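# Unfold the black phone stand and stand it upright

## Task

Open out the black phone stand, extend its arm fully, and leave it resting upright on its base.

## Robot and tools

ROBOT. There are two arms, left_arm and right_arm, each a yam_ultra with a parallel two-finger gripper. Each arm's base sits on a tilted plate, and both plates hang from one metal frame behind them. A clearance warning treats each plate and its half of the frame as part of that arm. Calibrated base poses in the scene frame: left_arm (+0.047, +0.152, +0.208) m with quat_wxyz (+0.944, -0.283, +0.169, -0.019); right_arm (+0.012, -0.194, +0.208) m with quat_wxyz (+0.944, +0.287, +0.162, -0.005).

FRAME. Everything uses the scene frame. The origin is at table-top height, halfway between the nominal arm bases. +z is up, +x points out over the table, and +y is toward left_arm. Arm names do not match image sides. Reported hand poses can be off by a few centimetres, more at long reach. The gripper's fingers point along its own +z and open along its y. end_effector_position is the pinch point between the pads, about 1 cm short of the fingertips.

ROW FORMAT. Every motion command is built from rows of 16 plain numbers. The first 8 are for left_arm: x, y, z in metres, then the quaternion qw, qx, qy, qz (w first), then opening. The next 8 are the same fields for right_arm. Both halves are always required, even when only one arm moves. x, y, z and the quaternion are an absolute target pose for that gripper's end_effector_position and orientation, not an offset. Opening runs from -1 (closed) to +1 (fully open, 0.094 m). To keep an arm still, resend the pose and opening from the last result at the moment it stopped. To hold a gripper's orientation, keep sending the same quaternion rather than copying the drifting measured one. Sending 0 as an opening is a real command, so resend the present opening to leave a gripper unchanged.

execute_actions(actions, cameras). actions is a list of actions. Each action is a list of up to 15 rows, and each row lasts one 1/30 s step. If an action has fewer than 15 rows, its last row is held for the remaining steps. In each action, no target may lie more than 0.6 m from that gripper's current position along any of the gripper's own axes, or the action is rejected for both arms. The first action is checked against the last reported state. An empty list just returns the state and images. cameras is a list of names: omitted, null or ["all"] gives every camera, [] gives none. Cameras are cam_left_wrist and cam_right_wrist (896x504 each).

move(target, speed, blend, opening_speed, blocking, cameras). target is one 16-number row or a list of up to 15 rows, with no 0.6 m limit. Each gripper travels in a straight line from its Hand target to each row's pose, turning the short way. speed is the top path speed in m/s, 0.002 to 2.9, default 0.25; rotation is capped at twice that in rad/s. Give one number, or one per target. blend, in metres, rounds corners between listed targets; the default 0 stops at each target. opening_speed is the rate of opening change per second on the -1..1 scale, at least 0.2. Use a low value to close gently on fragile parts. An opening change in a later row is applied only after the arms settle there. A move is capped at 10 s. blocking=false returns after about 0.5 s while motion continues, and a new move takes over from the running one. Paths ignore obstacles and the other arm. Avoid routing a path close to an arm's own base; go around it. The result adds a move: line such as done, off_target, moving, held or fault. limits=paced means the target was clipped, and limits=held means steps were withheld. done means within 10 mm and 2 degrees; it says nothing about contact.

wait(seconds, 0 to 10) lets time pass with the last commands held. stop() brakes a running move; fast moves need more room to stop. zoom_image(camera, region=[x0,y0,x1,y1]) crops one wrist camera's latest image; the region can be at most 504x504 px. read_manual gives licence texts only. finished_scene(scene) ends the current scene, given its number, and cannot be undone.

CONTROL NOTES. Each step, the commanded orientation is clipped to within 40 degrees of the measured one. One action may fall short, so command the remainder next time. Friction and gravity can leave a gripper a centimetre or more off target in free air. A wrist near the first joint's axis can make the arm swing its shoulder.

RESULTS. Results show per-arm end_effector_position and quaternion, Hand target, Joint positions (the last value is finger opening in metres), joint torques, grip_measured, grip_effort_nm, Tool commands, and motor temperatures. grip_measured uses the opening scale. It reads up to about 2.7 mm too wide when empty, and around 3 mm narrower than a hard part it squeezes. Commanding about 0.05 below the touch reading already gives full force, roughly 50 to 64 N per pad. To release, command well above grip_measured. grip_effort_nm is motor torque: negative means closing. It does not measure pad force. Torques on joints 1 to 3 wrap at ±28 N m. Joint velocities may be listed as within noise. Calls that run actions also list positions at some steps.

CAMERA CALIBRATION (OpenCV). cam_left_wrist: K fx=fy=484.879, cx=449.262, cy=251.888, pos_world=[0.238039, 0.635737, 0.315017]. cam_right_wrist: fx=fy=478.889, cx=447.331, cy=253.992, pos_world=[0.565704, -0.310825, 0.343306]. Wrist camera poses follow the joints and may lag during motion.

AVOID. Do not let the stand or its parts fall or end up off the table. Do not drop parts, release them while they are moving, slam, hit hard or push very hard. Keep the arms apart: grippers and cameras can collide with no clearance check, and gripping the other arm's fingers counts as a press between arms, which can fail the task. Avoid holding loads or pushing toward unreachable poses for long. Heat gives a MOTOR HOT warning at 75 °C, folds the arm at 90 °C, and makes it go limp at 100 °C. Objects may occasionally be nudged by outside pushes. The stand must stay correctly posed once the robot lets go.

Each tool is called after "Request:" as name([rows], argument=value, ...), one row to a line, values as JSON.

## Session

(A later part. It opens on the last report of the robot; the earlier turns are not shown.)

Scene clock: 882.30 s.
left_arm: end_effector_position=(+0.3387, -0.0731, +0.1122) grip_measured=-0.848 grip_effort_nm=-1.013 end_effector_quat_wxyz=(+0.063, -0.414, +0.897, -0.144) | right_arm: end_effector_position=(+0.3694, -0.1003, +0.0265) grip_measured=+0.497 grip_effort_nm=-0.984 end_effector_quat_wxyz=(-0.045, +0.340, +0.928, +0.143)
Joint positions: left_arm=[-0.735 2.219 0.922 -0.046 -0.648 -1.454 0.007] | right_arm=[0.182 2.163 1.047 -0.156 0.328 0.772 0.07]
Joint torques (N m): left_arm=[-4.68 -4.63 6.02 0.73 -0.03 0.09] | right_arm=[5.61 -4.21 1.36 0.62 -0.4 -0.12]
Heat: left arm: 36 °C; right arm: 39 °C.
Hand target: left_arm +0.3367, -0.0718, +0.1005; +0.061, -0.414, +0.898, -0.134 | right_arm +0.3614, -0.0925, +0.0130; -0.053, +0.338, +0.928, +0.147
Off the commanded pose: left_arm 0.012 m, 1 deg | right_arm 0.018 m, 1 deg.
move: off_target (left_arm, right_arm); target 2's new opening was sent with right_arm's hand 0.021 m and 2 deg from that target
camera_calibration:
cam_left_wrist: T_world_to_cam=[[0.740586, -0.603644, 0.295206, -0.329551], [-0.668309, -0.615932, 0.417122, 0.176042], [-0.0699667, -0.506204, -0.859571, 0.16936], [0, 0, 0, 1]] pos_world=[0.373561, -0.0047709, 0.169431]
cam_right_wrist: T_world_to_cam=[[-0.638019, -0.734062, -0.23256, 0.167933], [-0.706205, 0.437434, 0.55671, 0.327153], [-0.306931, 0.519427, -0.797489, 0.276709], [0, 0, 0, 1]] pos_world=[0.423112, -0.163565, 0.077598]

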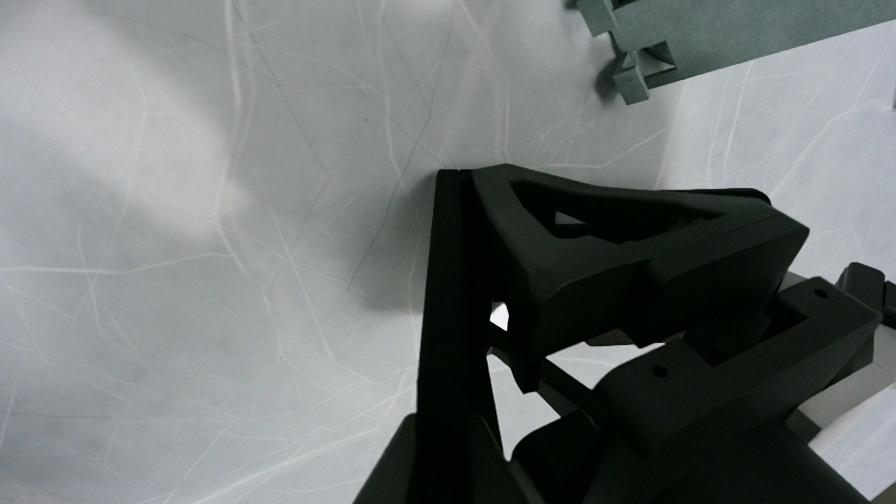

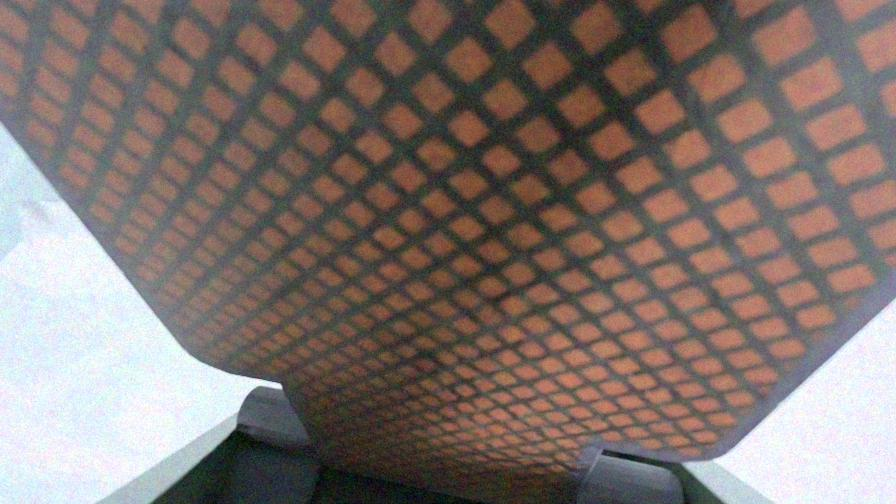

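Request:
move([
  [0.337,-0.072,0.085,-0.0615,0.414,-0.898,0.134,-0.95,0.376,-0.106,0.090,-0.053,0.338,0.928,0.147,0.1],
  [0.337,-0.072,0.085,-0.0615,0.414,-0.898,0.134,-0.95,0.408,-0.134,0.12,-0.053,0.338,0.928,0.147,0.1],
], speed=0.06)

Scene clock: 887.07 s.
left_arm: end_effector_position=(+0.3661, -0.1080, +0.1324) grip_measured=-0.848 grip_effort_nm=-1.009 end_effector_quat_wxyz=(+0.063, -0.423, +0.872, -0.238) | right_arm: end_effector_position=(+0.3985, -0.1597, +0.0681) grip_measured=+0.491 grip_effort_nm=-0.979 end_effector_quat_wxyz=(-0.032, +0.344, +0.936, +0.063)
Joint positions: left_arm=[-0.735 2.217 0.933 0.137 -0.55 -1.393 0.007] | right_arm=[0.183 2.045 1.2 -0.475 0.486 0.796 0.07]
Joint torques (N m): left_arm=[-3.03 -3.19 3.77 -0.28 -0.92 -0.18] | right_arm=[11.77 -15.46 4.38 -0.99 -1.7 0.24]
Heat: left arm: 36 °C; right arm: 40 °C.
Hand target: left_arm +0.3369, -0.0721, +0.0911; +0.062, -0.410, +0.899, -0.139 | right_arm +0.4065, -0.1355, +0.1169; -0.048, +0.336, +0.929, +0.144
Off the commanded pose: left_arm 0.066 m, 12 deg | right_arm 0.059 m, 10 deg.
move: off_target (left_arm, right_arm)
camera_calibration:
cam_left_wrist: T_world_to_cam=[[0.725564, -0.51813, 0.452878, -0.383018], [-0.68811, -0.553752, 0.468895, 0.171618], [0.00783303, -0.651844, -0.758313, 0.113412], [0, 0, 0, 1]] pos_world=[0.395108, -0.0294924, 0.178991]
cam_right_wrist: T_world_to_cam=[[-0.641402, -0.7617, -0.0917439, 0.139917], [-0.690491, 0.521002, 0.501776, 0.361354], [-0.334404, 0.385189, -0.860118, 0.343499], [0, 0, 0, 1]] pos_world=[0.454122, -0.214004, 0.126967]

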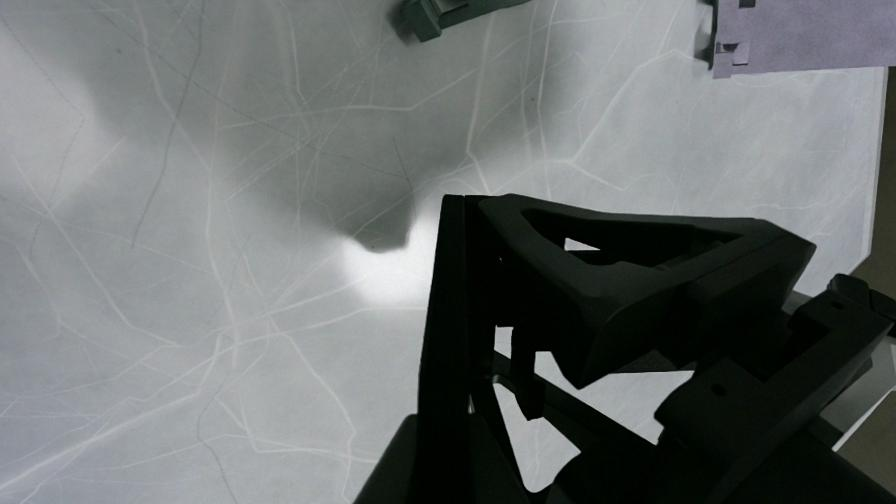

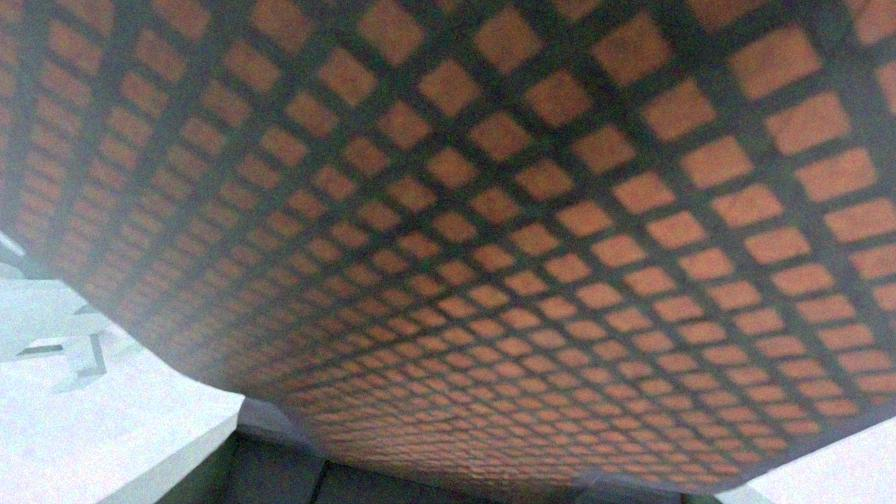

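Request:
move([
  [0.325,-0.062,0.07,-0.0615,0.414,-0.898,0.134,-0.95,0.395,-0.14,0.13,-0.053,0.338,0.928,0.147,0.1],
], speed=0.06)

Request:
zoom_image(camera="cam_left_wrist", region=[300, 50, 804, 504])

Scene clock: 890.70 s.
left_arm: end_effector_position=(+0.3623, -0.1140, +0.1346) grip_measured=-0.849 grip_effort_nm=-1.013 end_effector_quat_wxyz=(+0.063, -0.419, +0.864, -0.274) | right_arm: end_effector_position=(+0.3960, -0.1710, +0.0770) grip_measured=+0.487 grip_effort_nm=-0.989 end_effector_quat_wxyz=(-0.022, +0.348, +0.936, +0.055)
Joint positions: left_arm=[-0.736 2.211 0.87 0.263 -0.507 -1.364 0.007] | right_arm=[0.183 1.995 1.168 -0.48 0.51 0.796 0.07]
Joint torques (N m): left_arm=[-1.33 -2.66 2.02 -0.46 -1.25 -0.21] | right_arm=[12.31 -15.84 2.95 -1.03 -1.9 0.39]
Motor temperatures (°C): left_arm=[30 36 31 30 31 28 29] | right_arm=[35 44 29 28 30 28 30]
Heat: left arm: 36 °C; right arm: 44 °C.
Hand target: left_arm +0.3243, -0.0632, +0.0807; +0.063, -0.408, +0.900, -0.143 | right_arm +0.3938, -0.1419, +0.1256; -0.048, +0.336, +0.930, +0.142
Off the commanded pose: left_arm 0.091 m, 17 deg | right_arm 0.061 m, 11 deg.
move: off_target (left_arm, right_arm)
camera_calibration:
cam_left_wrist: T_world_to_cam=[[0.707416, -0.489807, 0.509561, -0.382213], [-0.706184, -0.519833, 0.480705, 0.173402], [0.0294336, -0.699902, -0.713632, 0.091758], [0, 0, 0, 1]] pos_world=[0.390137, -0.0328487, 0.176887]
cam_right_wrist: T_world_to_cam=[[-0.646119, -0.7587, -0.0830918, 0.132247], [-0.692904, 0.537444, 0.480664, 0.366494], [-0.320023, 0.368141, -0.872959, 0.347125], [0, 0, 0, 1]] pos_world=[0.450481, -0.224425, 0.137854]

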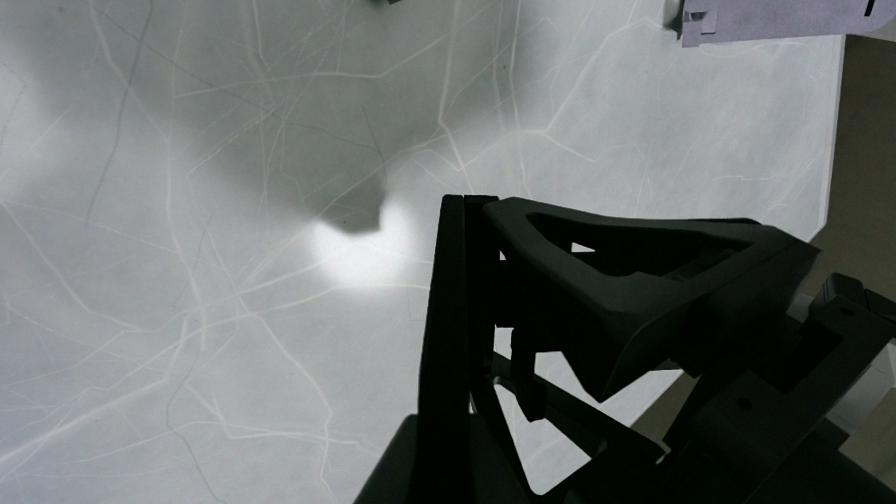

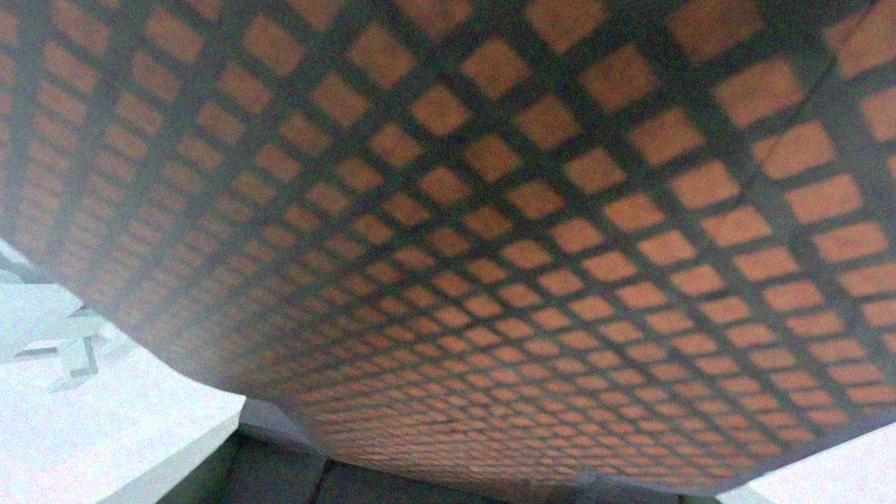

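Scaled by 1.000.

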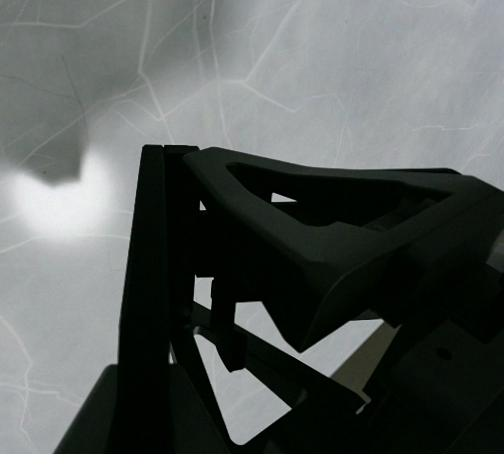

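Request:
move([
  [0.345,-0.08,0.115,-0.0615,0.414,-0.898,0.134,-0.95,0.375,-0.106,0.028,-0.053,0.338,0.928,0.147,0.1],
  [0.337,-0.072,0.110,-0.0615,0.414,-0.898,0.134,-0.95,0.369,-0.100,0.022,-0.053,0.338,0.928,0.147,0.1],
  [0.337,-0.072,0.110,-0.0615,0.414,-0.898,0.134,-0.95,0.369,-0.100,0.028,-0.053,0.338,0.928,0.147,0.9],
], speed=0.08)

Request:
move([
  [0.337,-0.072,0.110,-0.0615,0.414,-0.898,0.134,-0.95,0.390,-0.118,0.09,-0.053,0.338,0.928,0.147,0.9],
  [0.337,-0.072,0.110,-0.0615,0.414,-0.898,0.134,-0.95,0.42,-0.145,0.17,0,0.342,0.94,0,0.9],
], speed=0.12)

Request:
zoom_image(camera="cam_right_wrist", region=[200, 0, 704, 504])

Scene clock: 898.97 s.
left_arm: end_effector_position=(+0.3406, -0.0754, +0.1149) grip_measured=-0.849 grip_effort_nm=-1.013 end_effector_quat_wxyz=(+0.065, -0.414, +0.897, -0.141) | right_arm: end_effector_position=(+0.3742, -0.1076, +0.0335) grip_measured=+0.897 grip_effort_nm=0.188 end_effector_quat_wxyz=(-0.050, +0.348, +0.925, +0.146)
Joint positions: left_arm=[-0.742 2.224 0.943 -0.071 -0.655 -1.464 0.007] | right_arm=[0.171 2.134 1.064 -0.204 0.315 0.78 0.089]
Joint torques (N m): left_arm=[-5.61 -6.74 5.08 0.48 -0.01 -0.07] | right_arm=[6.87 -5.75 1.54 0.34 -0.3 -0.15]
Heat: left arm: 36 °C; right arm: 47 °C.
Hand target: left_arm +0.3371, -0.0720, +0.1101; +0.062, -0.414, +0.898, -0.134 | right_arm +0.3688, -0.1003, +0.0283; -0.053, +0.338, +0.928, +0.147
Off the commanded pose: left_arm 0.007 m, 1 deg | right_arm 0.011 m, 1 deg.
move: off_target (right_arm)
camera_calibration:
cam_left_wrist: T_world_to_cam=[[0.740649, -0.605068, 0.292117, -0.332942], [-0.668323, -0.618682, 0.41301, 0.175113], [-0.0691714, -0.501124, -0.862607, 0.17111], [0, 0, 0, 1]] pos_world=[0.375461, -0.00736603, 0.172536]
cam_right_wrist: T_world_to_cam=[[-0.651297, -0.722259, -0.23271, 0.173571], [-0.693675, 0.44237, 0.56844, 0.325302], [-0.307617, 0.531648, -0.789127, 0.288828], [0, 0, 0, 1]] pos_world=[0.427548, -0.172096, 0.083399]

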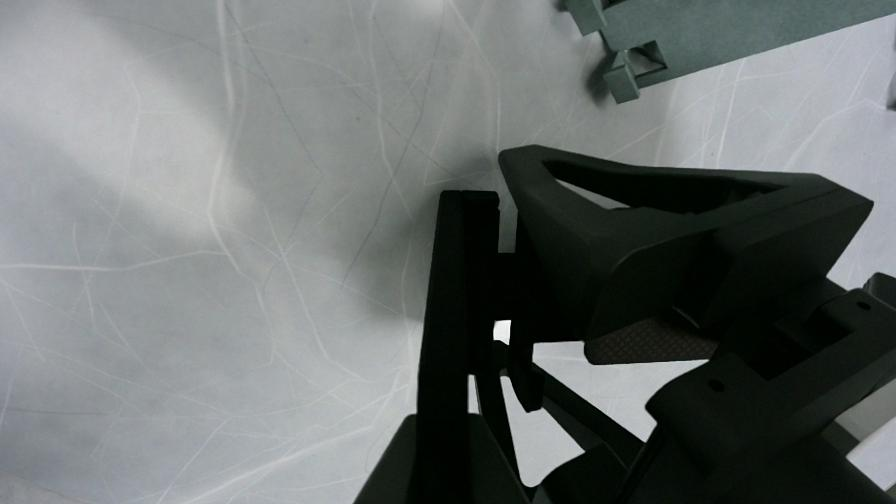

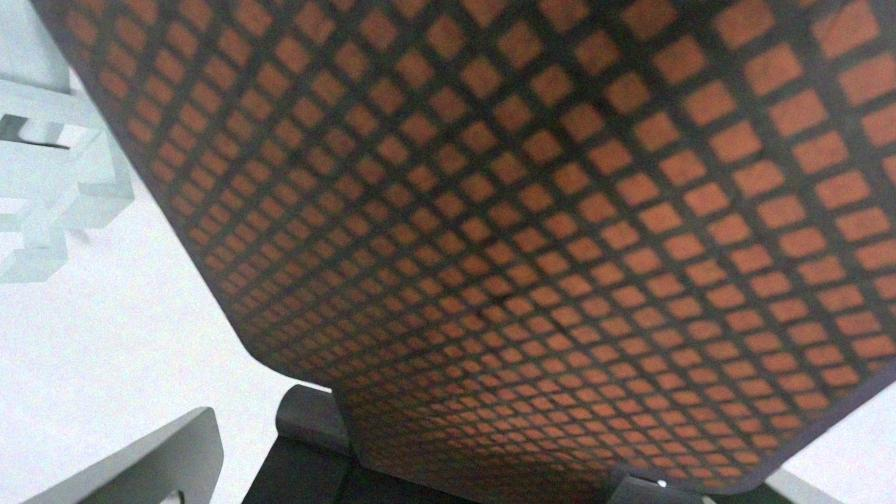

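Scene clock: 901.73 s.
left_arm: end_effector_position=(+0.3405, -0.0755, +0.1149) grip_measured=-0.849 grip_effort_nm=-1.018 end_effector_quat_wxyz=(+0.064, -0.414, +0.897, -0.141) | right_arm: end_effector_position=(+0.4182, -0.1471, +0.1651) grip_measured=+0.897 grip_effort_nm=0.188 end_effector_quat_wxyz=(-0.008, +0.344, +0.939, +0.007)
Joint positions: left_arm=[-0.742 2.224 0.943 -0.071 -0.654 -1.465 0.007] | right_arm=[0.406 2.023 1.461 -0.924 0.645 1.07 0.089]
Joint torques (N m): left_arm=[-5.63 -6.67 5.11 0.48 -0.01 -0.07] | right_arm=[8.38 -7.47 5.01 -0.11 0.23 0.17]
Heat: left arm: 36 °C; right arm: 47 °C.
Hand target: left_arm +0.3371, -0.0720, +0.1101; +0.061, -0.414, +0.898, -0.134 | right_arm +0.4201, -0.1450, +0.1701; +0.000, +0.342, +0.940, +0.001
Off the commanded pose: left_arm 0.007 m, 1 deg | right_arm 0.006 m, 1 deg.
move: done
camera_calibration:
cam_left_wrist: T_world_to_cam=[[0.741075, -0.604535, 0.292139, -0.333058], [-0.667819, -0.618647, 0.413877, 0.174687], [-0.0694719, -0.50181, -0.862184, 0.171001], [0, 0, 0, 1]] pos_world=[0.37536, -0.00746629, 0.172435]
cam_right_wrist: T_world_to_cam=[[-0.638829, -0.769344, -0.00268395, 0.154232], [-0.695359, 0.575896, 0.429906, 0.341677], [-0.3292, 0.276503, -0.90287, 0.417619], [0, 0, 0, 1]] pos_world=[0.473596, -0.193586, 0.230581]

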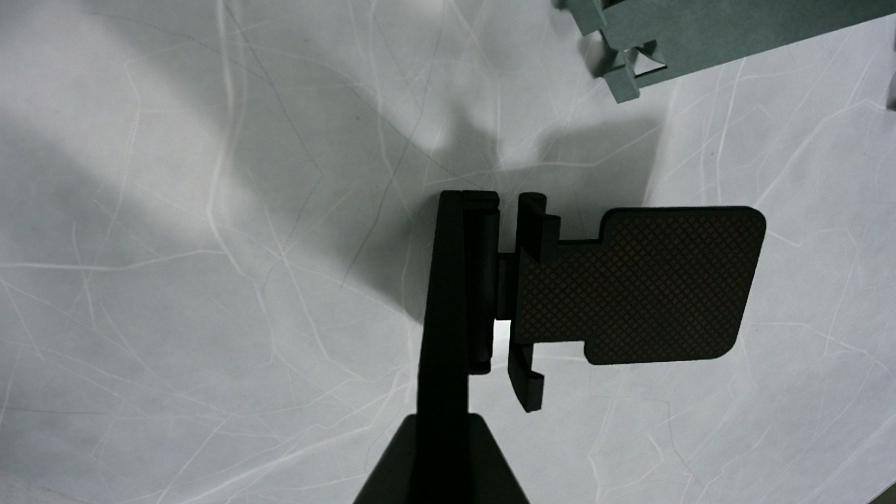

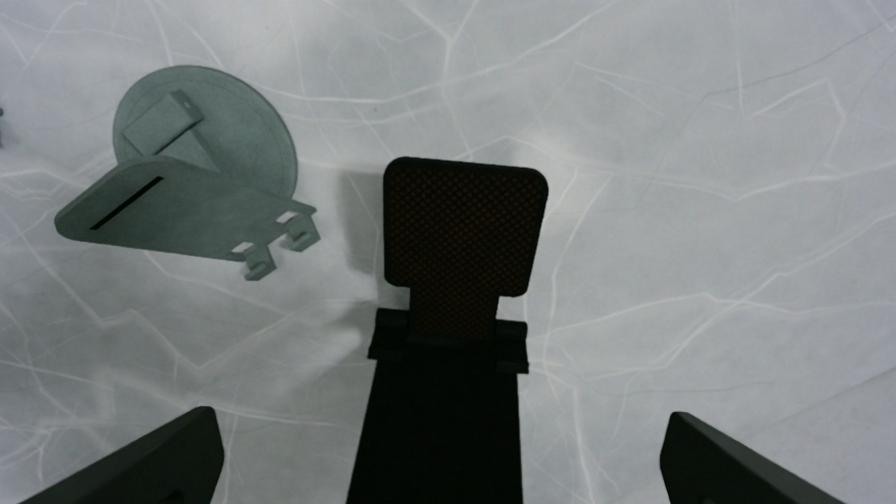

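Scaled by 1.000.

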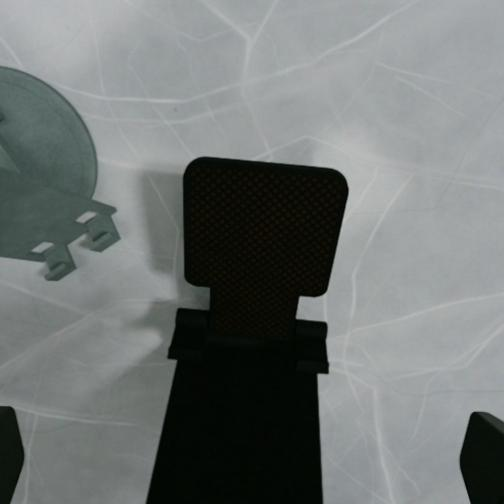

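Request:
move([
  [0.337,-0.072,0.110,-0.0615,0.414,-0.898,0.134,-0.95,0.392,-0.119,0.08,-0.053,0.338,0.928,0.147,0.9],
  [0.337,-0.072,0.110,-0.0615,0.414,-0.898,0.134,-0.95,0.378,-0.107,0.018,-0.053,0.338,0.928,0.147,0.9],
  [0.337,-0.072,0.110,-0.0615,0.414,-0.898,0.134,-0.95,0.378,-0.107,0.018,-0.053,0.338,0.928,0.147,0.1],
], speed=0.1, opening_speed=0.6)

Request:
zoom_image(camera="cam_left_wrist", region=[400, 150, 700, 450])

Scene clock: 910.90 s.
left_arm: end_effector_position=(+0.3410, -0.0752, +0.1150) grip_measured=-0.849 grip_effort_nm=-1.013 end_effector_quat_wxyz=(+0.065, -0.416, +0.896, -0.141) | right_arm: end_effector_position=(+0.3835, -0.1147, +0.0278) grip_measured=+0.498 grip_effort_nm=-0.965 end_effector_quat_wxyz=(-0.047, +0.343, +0.927, +0.144)
Joint positions: left_arm=[-0.742 2.224 0.943 -0.07 -0.657 -1.468 0.007] | right_arm=[0.148 2.15 1.102 -0.216 0.315 0.746 0.07]
Joint torques (N m): left_arm=[-5.6 -6.75 5.07 0.5 0.05 -0.01] | right_arm=[6.17 -5.33 1.63 0.43 -0.33 -0.16]
Heat: left arm: 37 °C; right arm: 45 °C.
Hand target: left_arm +0.3371, -0.0720, +0.1101; +0.062, -0.414, +0.898, -0.134 | right_arm +0.3777, -0.1073, +0.0185; -0.053, +0.338, +0.928, +0.147
Off the commanded pose: left_arm 0.007 m, 1 deg | right_arm 0.014 m, 1 deg.
move: off_target (right_arm); target 3's new opening was sent with right_arm's hand 0.013 m and 1 deg from that target
camera_calibration:
cam_left_wrist: T_world_to_cam=[[0.743344, -0.60146, 0.292721, -0.333877], [-0.665666, -0.62211, 0.412149, 0.174385], [-0.0657868, -0.501223, -0.862814, 0.170114], [0, 0, 0, 1]] pos_world=[0.375458, -0.00706204, 0.172637]
cam_right_wrist: T_world_to_cam=[[-0.643593, -0.729684, -0.230975, 0.16931], [-0.700691, 0.440321, 0.561382, 0.340766], [-0.307928, 0.523144, -0.79467, 0.290299], [0, 0, 0, 1]] pos_world=[0.437129, -0.178372, 0.0784987]

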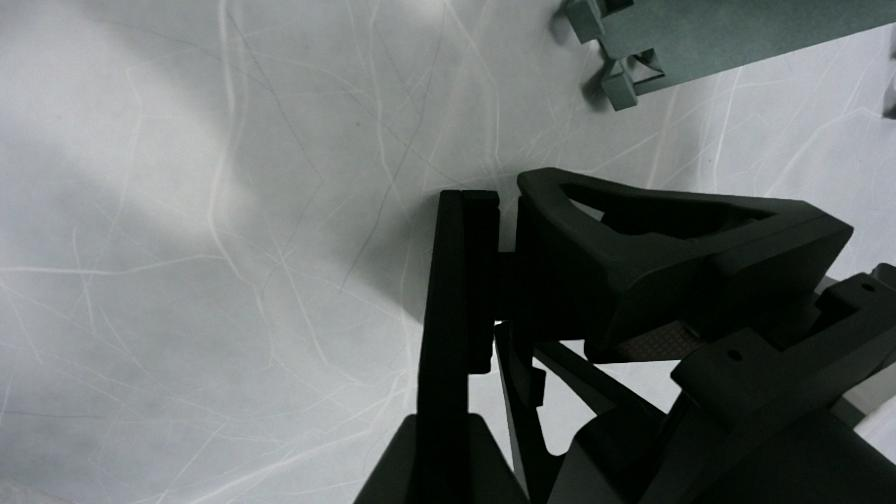

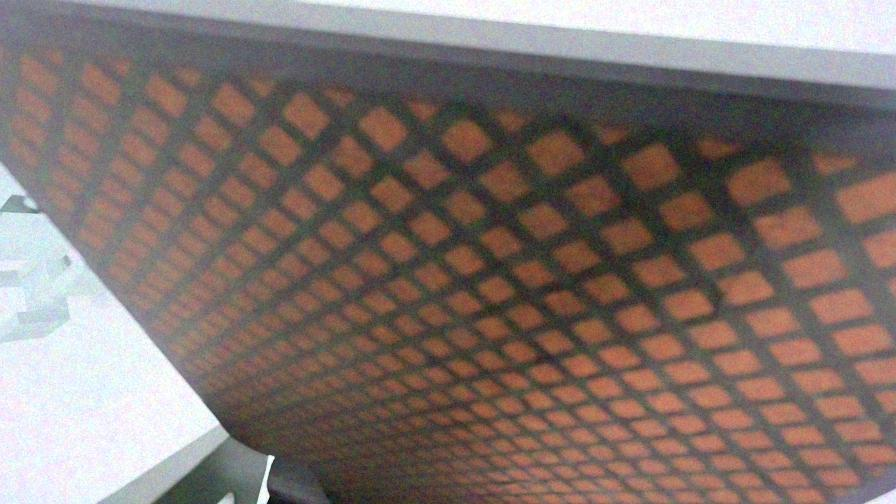

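Scaled by 1.680.

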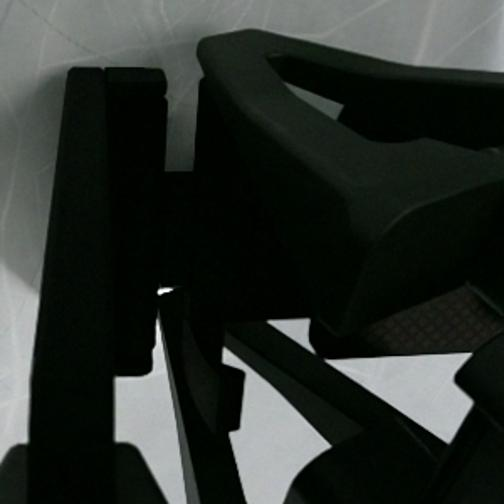

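Request:
move([
  [0.337,-0.072,0.095,-0.0615,0.414,-0.898,0.134,-0.95,0.384,-0.113,0.075,-0.053,0.338,0.928,0.147,0.1],
  [0.337,-0.072,0.085,-0.0615,0.414,-0.898,0.134,-0.95,0.395,-0.124,0.115,-0.053,0.338,0.928,0.147,0.1],
], speed=0.06)

Request:
zoom_image(camera="cam_left_wrist", region=[400, 150, 800, 500])

Scene clock: 915.33 s.
left_arm: end_effector_position=(+0.3552, -0.0938, +0.1189) grip_measured=-0.849 grip_effort_nm=-1.013 end_effector_quat_wxyz=(+0.063, -0.429, +0.880, -0.196) | right_arm: end_effector_position=(+0.4017, -0.1439, +0.0793) grip_measured=+0.492 grip_effort_nm=-0.989 end_effector_quat_wxyz=(-0.033, +0.377, +0.919, +0.109)
Joint positions: left_arm=[-0.73 2.231 0.932 0.073 -0.598 -1.43 0.007] | right_arm=[0.199 2.01 1.165 -0.431 0.407 0.86 0.07]
Joint torques (N m): left_arm=[-3.02 -3.49 4.11 0.27 -0.46 0.19] | right_arm=[11.82 -12.37 3.37 -0.92 -0.93 -0.13]
Heat: left arm: 37 °C; right arm: 44 °C.
Hand target: left_arm +0.3361, -0.0716, +0.0882; +0.060, -0.413, +0.898, -0.135 | right_arm +0.3946, -0.1250, +0.1121; -0.051, +0.338, +0.928, +0.146
Off the commanded pose: left_arm 0.044 m, 8 deg | right_arm 0.041 m, 7 deg.
move: off_target (left_arm, right_arm)
camera_calibration:
cam_left_wrist: T_world_to_cam=[[0.7463, -0.544035, 0.383488, -0.363207], [-0.665406, -0.595527, 0.450092, 0.168508], [-0.0164889, -0.591079, -0.806445, 0.132509], [0, 0, 0, 1]] pos_world=[0.385372, -0.0189228, 0.170303]
cam_right_wrist: T_world_to_cam=[[-0.693113, -0.699815, -0.172779, 0.191062], [-0.664501, 0.527435, 0.529387, 0.338063], [-0.279343, 0.481737, -0.8306, 0.337527], [0, 0, 0, 1]] pos_world=[0.451357, -0.207198, 0.134395]

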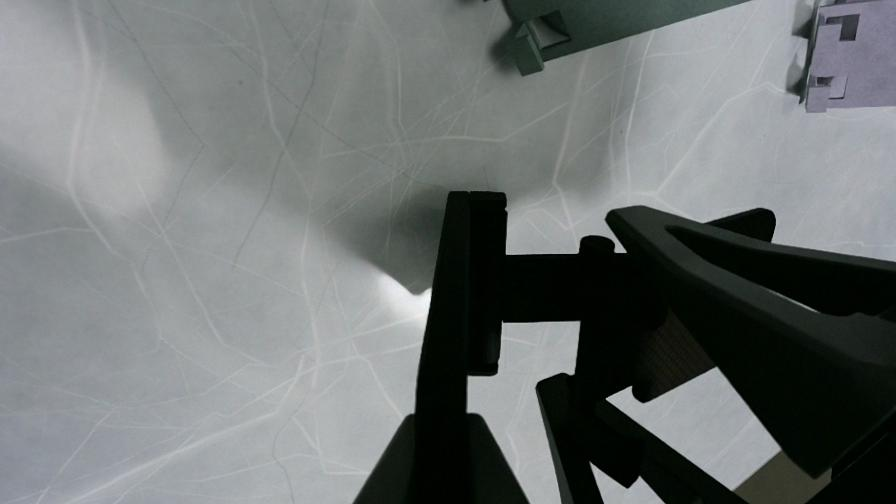

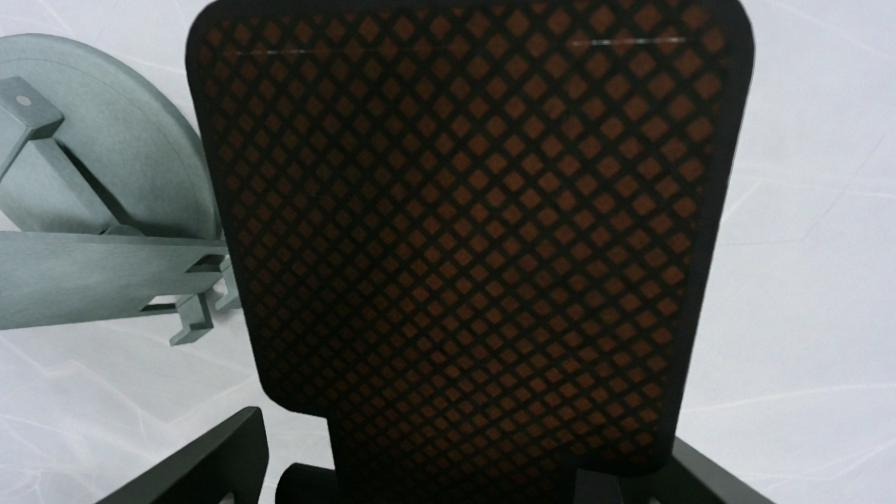

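Scaled by 1.260.

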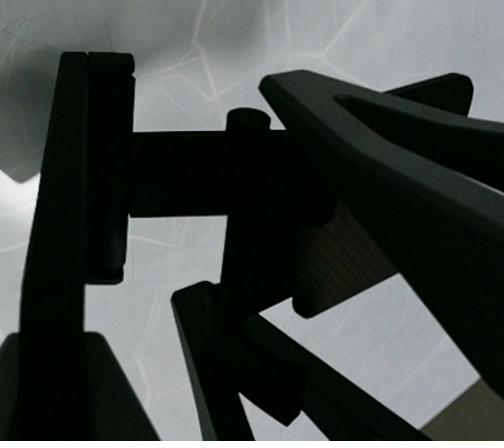

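Request:
move([
  [0.337,-0.072,0.085,-0.0615,0.414,-0.898,0.134,-0.95,0.410,-0.145,0.15,-0.053,0.338,0.928,0.147,0.1],
], speed=0.06)

Request:
zoom_image(camera="cam_left_wrist", region=[400, 100, 800, 500])

Scene clock: 918.47 s.
left_arm: end_effector_position=(+0.3634, -0.1042, +0.1251) grip_measured=-0.849 grip_effort_nm=-1.018 end_effector_quat_wxyz=(+0.064, -0.433, +0.870, -0.226) | right_arm: end_effector_position=(+0.4162, -0.1603, +0.1072) grip_measured=+0.492 grip_effort_nm=-0.989 end_effector_quat_wxyz=(-0.037, +0.381, +0.917, +0.108)
Joint positions: left_arm=[-0.73 2.231 0.93 0.139 -0.568 -1.416 0.007] | right_arm=[0.204 1.961 1.257 -0.582 0.408 0.88 0.07]
Joint torques (N m): left_arm=[-3.23 -3.96 4.21 -0.31 -0.72 0.1] | right_arm=[11.92 -13.7 4.42 -0.99 -0.95 -0.32]
Heat: left arm: 37 °C; right arm: 45 °C.
Hand target: left_arm +0.3369, -0.0722, +0.0896; +0.061, -0.412, +0.899, -0.139 | right_arm +0.4098, -0.1457, +0.1462; -0.050, +0.339, +0.928, +0.147
Off the commanded pose: left_arm 0.058 m, 11 deg | right_arm 0.046 m, 7 deg.
move: off_target (left_arm, right_arm)
camera_calibration:
cam_left_wrist: T_world_to_cam=[[0.742598, -0.510421, 0.433612, -0.378837], [-0.669622, -0.57787, 0.466553, 0.166292], [0.0124328, -0.636817, -0.770914, 0.111824], [0, 0, 0, 1]] pos_world=[0.391286, -0.026059, 0.172891]
cam_right_wrist: T_world_to_cam=[[-0.70112, -0.69336, -0.166383, 0.198255], [-0.654418, 0.533054, 0.536275, 0.337525], [-0.283141, 0.484877, -0.827482, 0.374409], [0, 0, 0, 1]] pos_world=[0.465893, -0.223999, 0.161796]

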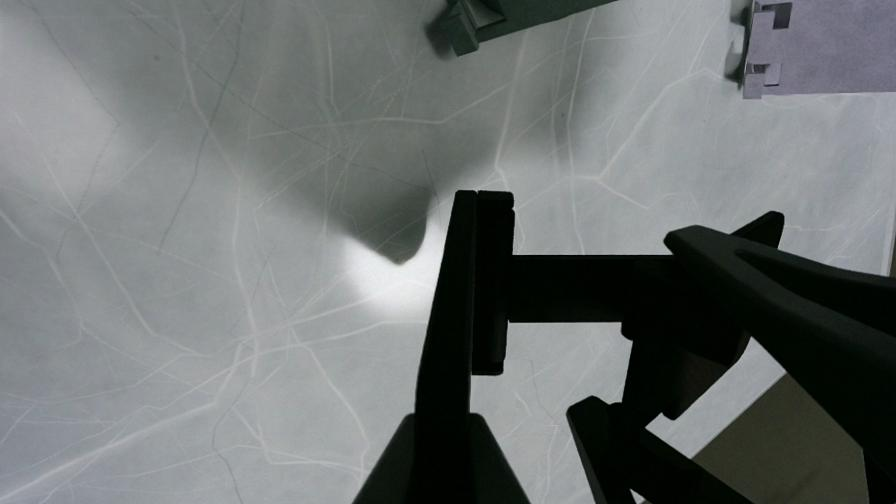

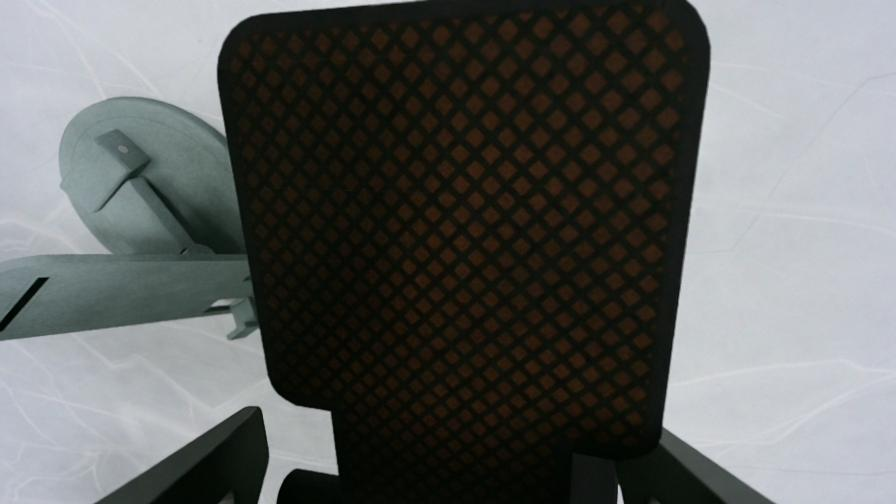

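Scaled by 1.260.

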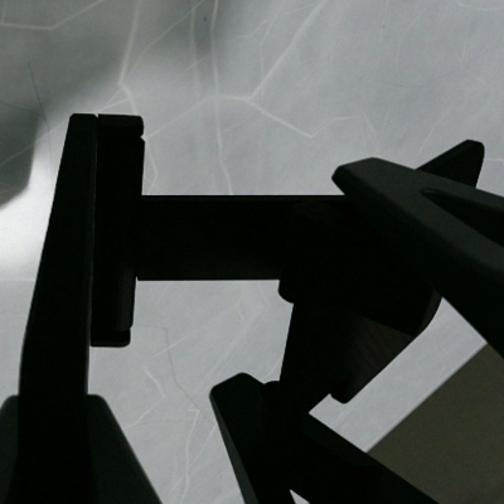

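Request:
move([
  [0.350,-0.088,0.115,-0.0615,0.414,-0.898,0.134,-0.95,0.414,-0.156,0.112,-0.04,0.38,0.917,0.108,0.1],
  [0.350,-0.088,0.115,-0.0615,0.414,-0.898,0.134,-0.95,0.414,-0.156,0.112,-0.04,0.38,0.917,0.108,0.95],
  [0.350,-0.088,0.115,-0.0615,0.414,-0.898,0.134,-0.95,0.43,-0.175,0.20,0.0,0.38,0.925,0.0,0.95],
], speed=0.08, opening_speed=0.8)

Request:
zoom_image(camera="cam_left_wrist", region=[400, 100, 800, 500])

Request:
zoom_image(camera="cam_right_wrist", region=[200, 0, 704, 504])

Scene clock: 930.43 s.
left_arm: end_effector_position=(+0.3519, -0.0903, +0.1214) grip_measured=-0.848 grip_effort_nm=-1.018 end_effector_quat_wxyz=(+0.057, -0.415, +0.896, -0.147) | right_arm: end_effector_position=(+0.4283, -0.1765, +0.1950) grip_measured=+0.947 grip_effort_nm=0.188 end_effector_quat_wxyz=(-0.008, +0.382, +0.924, +0.007)
Joint positions: left_arm=[-0.75 2.254 1.031 -0.131 -0.639 -1.478 0.007] | right_arm=[0.39 1.961 1.544 -1.057 0.643 1.131 0.091]
Joint torques (N m): left_arm=[-6.22 -6.02 6.65 0.45 -0.18 -0.06] | right_arm=[8.32 -7.25 5.14 -0.12 0.19 0.16]
Heat: left arm: 36 °C; right arm: 48 °C.
Hand target: left_arm +0.3498, -0.0880, +0.1151; +0.061, -0.414, +0.898, -0.134 | right_arm +0.4301, -0.1749, +0.2001; +0.001, +0.380, +0.925, +0.001
Off the commanded pose: left_arm 0.007 m, 2 deg | right_arm 0.006 m, 1 deg.
move: done; target 2's new opening was sent with right_arm's hand 0.010 m and 3 deg from that target
camera_calibration:
cam_left_wrist: T_world_to_cam=[[0.743552, -0.599803, 0.295579, -0.353162], [-0.664289, -0.612025, 0.429121, 0.167921], [-0.0764867, -0.515424, -0.853515, 0.170108], [0, 0, 0, 1]] pos_world=[0.387154, -0.0213785, 0.177518]
cam_right_wrist: T_world_to_cam=[[-0.699369, -0.714758, -0.0017152, 0.173395], [-0.645756, 0.63082, 0.430192, 0.341174], [-0.306402, 0.301971, -0.902736, 0.450689], [0, 0, 0, 1]] pos_world=[0.479674, -0.227379, 0.26038]

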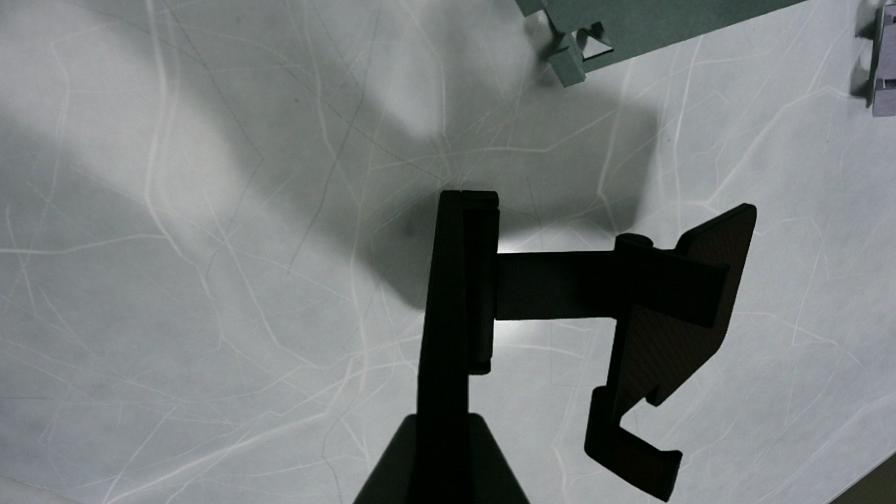

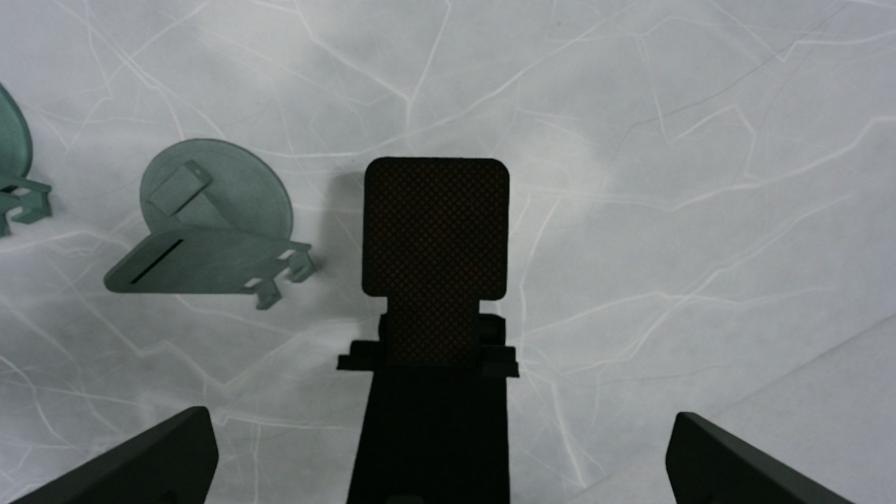

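Scaled by 1.260.

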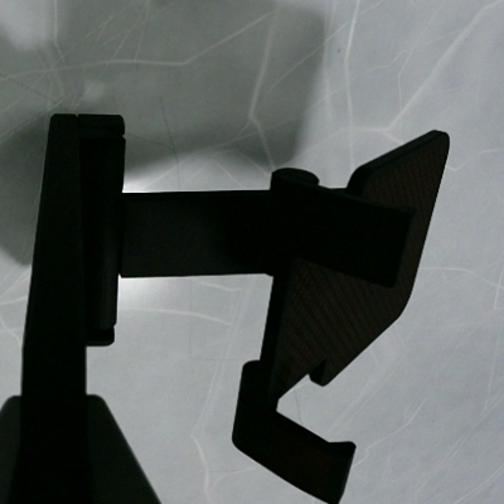

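Scaled by 1.000.

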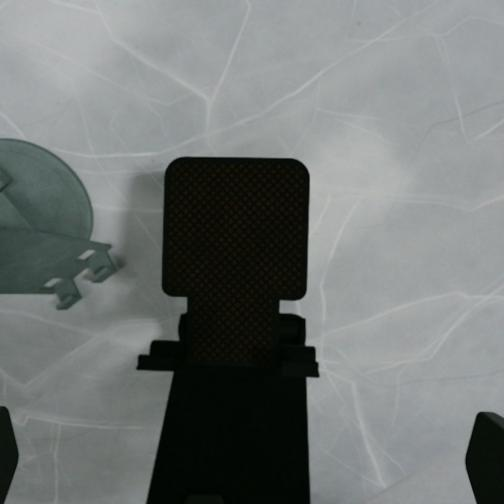

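Request:
move([
  [0.350,-0.088,0.115,-0.0615,0.414,-0.898,0.134,-0.95,0.419,-0.161,0.10,0,0.38,0.925,0.0,0.95],
  [0.350,-0.088,0.115,-0.0615,0.414,-0.898,0.134,-0.95,0.419,-0.161,0.040,0,0.38,0.925,0.0,0.95],
  [0.350,-0.088,0.115,-0.0615,0.414,-0.898,0.134,-0.95,0.419,-0.161,0.040,0,0.38,0.925,0.0,-0.2],
], speed=0.1, opening_speed=0.7)

Request:
zoom_image(camera="cam_left_wrist", region=[400, 100, 800, 500])

Scene clock: 938.97 s.
left_arm: end_effector_position=(+0.3518, -0.0902, +0.1213) grip_measured=-0.848 grip_effort_nm=-1.018 end_effector_quat_wxyz=(+0.057, -0.415, +0.896, -0.147) | right_arm: end_effector_position=(+0.4263, -0.1684, +0.0520) grip_measured=+0.313 grip_effort_nm=-0.984 end_effector_quat_wxyz=(+0.009, +0.388, +0.922, +0.003)
Joint positions: left_arm=[-0.75 2.254 1.031 -0.132 -0.639 -1.479 0.007] | right_arm=[0.192 2.156 1.313 -0.455 0.633 0.882 0.062]
Joint torques (N m): left_arm=[-6.28 -6.05 6.69 0.44 -0.19 -0.04] | right_arm=[6.5 -6.27 2.45 0.29 -0.05 -0.11]
Heat: left arm: 36 °C; right arm: 45 °C.
Hand target: left_arm +0.3498, -0.0880, +0.1151; +0.061, -0.414, +0.898, -0.134 | right_arm +0.4187, -0.1613, +0.0405; +0.000, +0.380, +0.925, +0.000
Off the commanded pose: left_arm 0.007 m, 2 deg | right_arm 0.016 m, 1 deg.
move: off_target (right_arm); target 3's new opening was sent with right_arm's hand 0.016 m and 1 deg from that target
camera_calibration:
cam_left_wrist: T_world_to_cam=[[0.743894, -0.599681, 0.294964, -0.352988], [-0.663893, -0.612532, 0.429012, 0.167832], [-0.0765951, -0.514964, -0.853783, 0.170303], [0, 0, 0, 1]] pos_world=[0.387053, -0.0211777, 0.177519]
cam_right_wrist: T_world_to_cam=[[-0.708624, -0.705547, -0.00746217, 0.183457], [-0.649389, 0.648012, 0.397961, 0.402479], [-0.275945, 0.286851, -0.917372, 0.303759], [0, 0, 0, 1]] pos_world=[0.475188, -0.218508, 0.119858]

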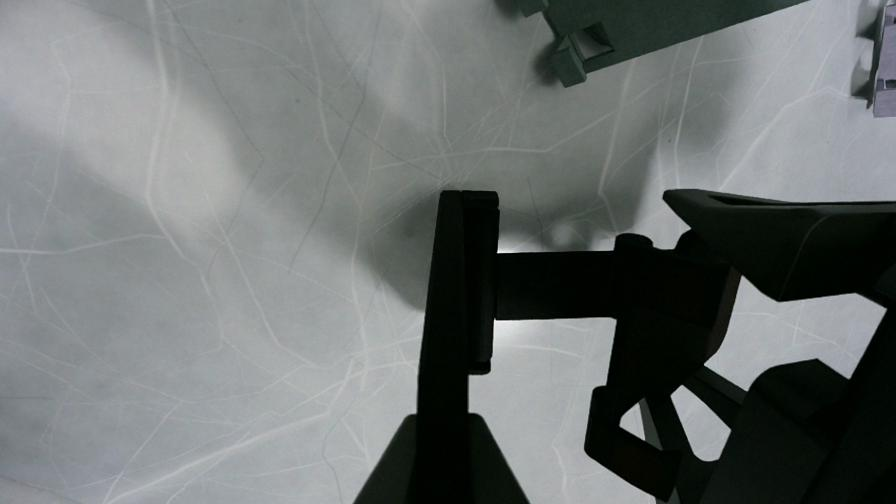

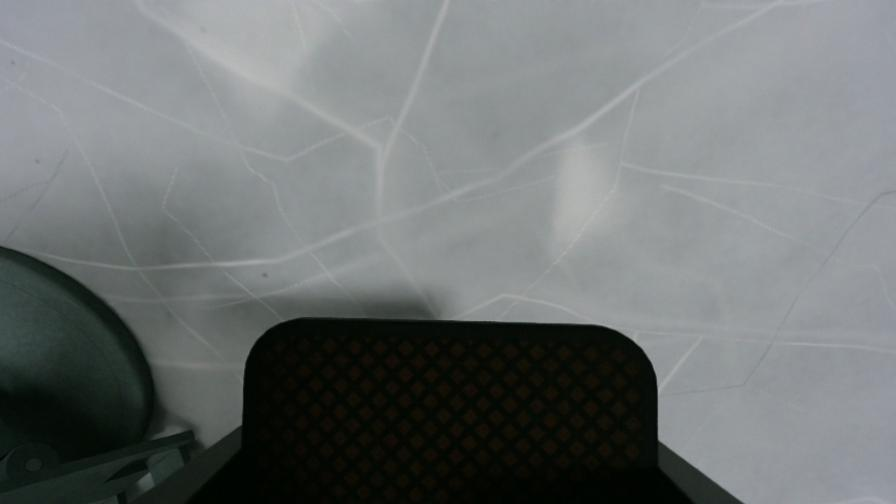

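Scaled by 1.260.

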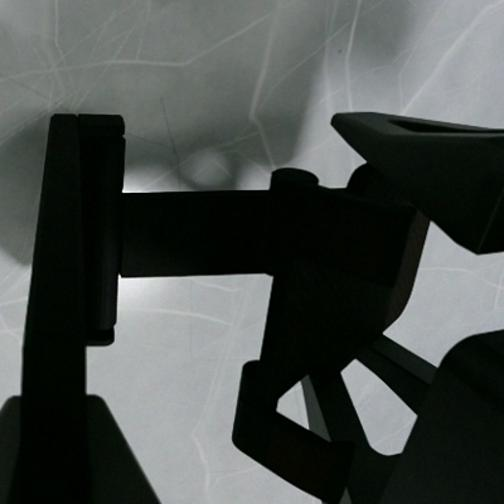

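Request:
move([
  [0.320,-0.060,0.120,-0.0615,0.414,-0.898,0.134,-0.95,0.49,-0.232,0.050,0,0.38,0.925,0.0,-0.2],
], speed=0.07)

Request:
zoom_image(camera="cam_left_wrist", region=[400, 100, 896, 504])

Scene clock: 942.87 s.
left_arm: end_effector_position=(+0.3442, -0.0854, +0.1226) grip_measured=-0.849 grip_effort_nm=-1.013 end_effector_quat_wxyz=(+0.063, -0.439, +0.877, -0.186) | right_arm: end_effector_position=(+0.4642, -0.1995, +0.0653) grip_measured=+0.310 grip_effort_nm=-0.984 end_effector_quat_wxyz=(-0.051, +0.364, +0.929, +0.043)
Joint positions: left_arm=[-0.75 2.201 0.894 0.049 -0.62 -1.484 0.007] | right_arm=[0.1 2.196 1.621 -0.758 0.486 0.776 0.062]
Joint torques (N m): left_arm=[-7.5 -9.62 2.39 -0.65 -0.43 -0.15] | right_arm=[3.95 -8.29 6.76 0.68 1.03 -0.47]
Heat: left arm: 37 °C; right arm: 44 °C.
Hand target: left_arm +0.3221, -0.0614, +0.1189; +0.063, -0.413, +0.898, -0.137 | right_arm +0.4864, -0.2327, +0.0535; -0.004, +0.382, +0.924, -0.001
Off the commanded pose: left_arm 0.035 m, 7 deg | right_arm 0.044 m, 8 deg.
move: off_target (left_arm, right_arm)
camera_calibration:
cam_left_wrist: T_world_to_cam=[[0.762966, -0.532218, 0.366916, -0.354516], [-0.646316, -0.616982, 0.449009, 0.156258], [-0.0125904, -0.579722, -0.814717, 0.140891], [0, 0, 0, 1]] pos_world=[0.373249, -0.010594, 0.174702]
cam_right_wrist: T_world_to_cam=[[-0.673537, -0.738133, -0.0388381, 0.167617], [-0.643013, 0.559208, 0.523279, 0.413032], [-0.364531, 0.377421, -0.851276, 0.390207], [0, 0, 0, 1]] pos_world=[0.520724, -0.254519, 0.122553]

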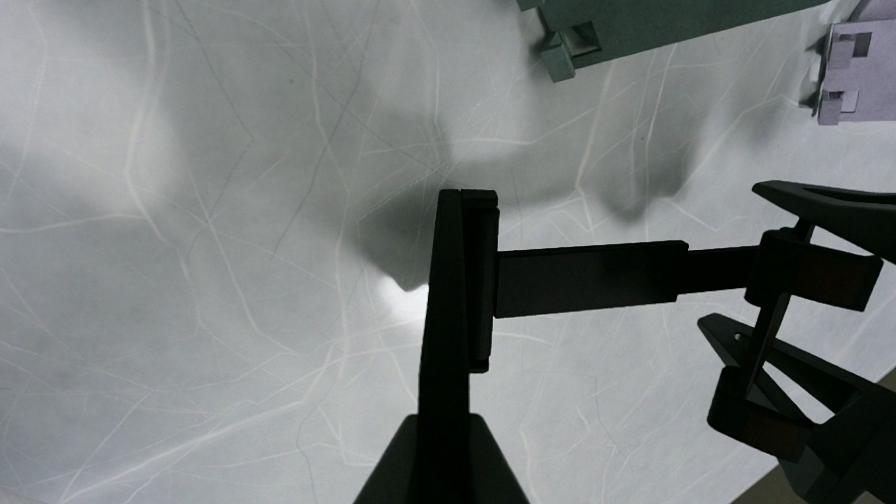

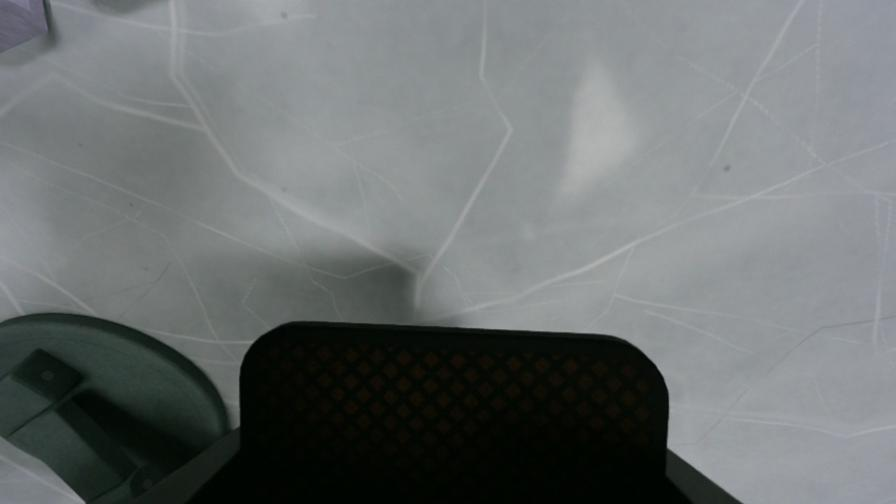

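Scaled by 1.016.

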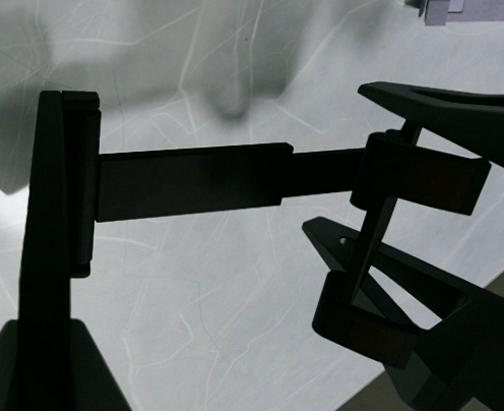

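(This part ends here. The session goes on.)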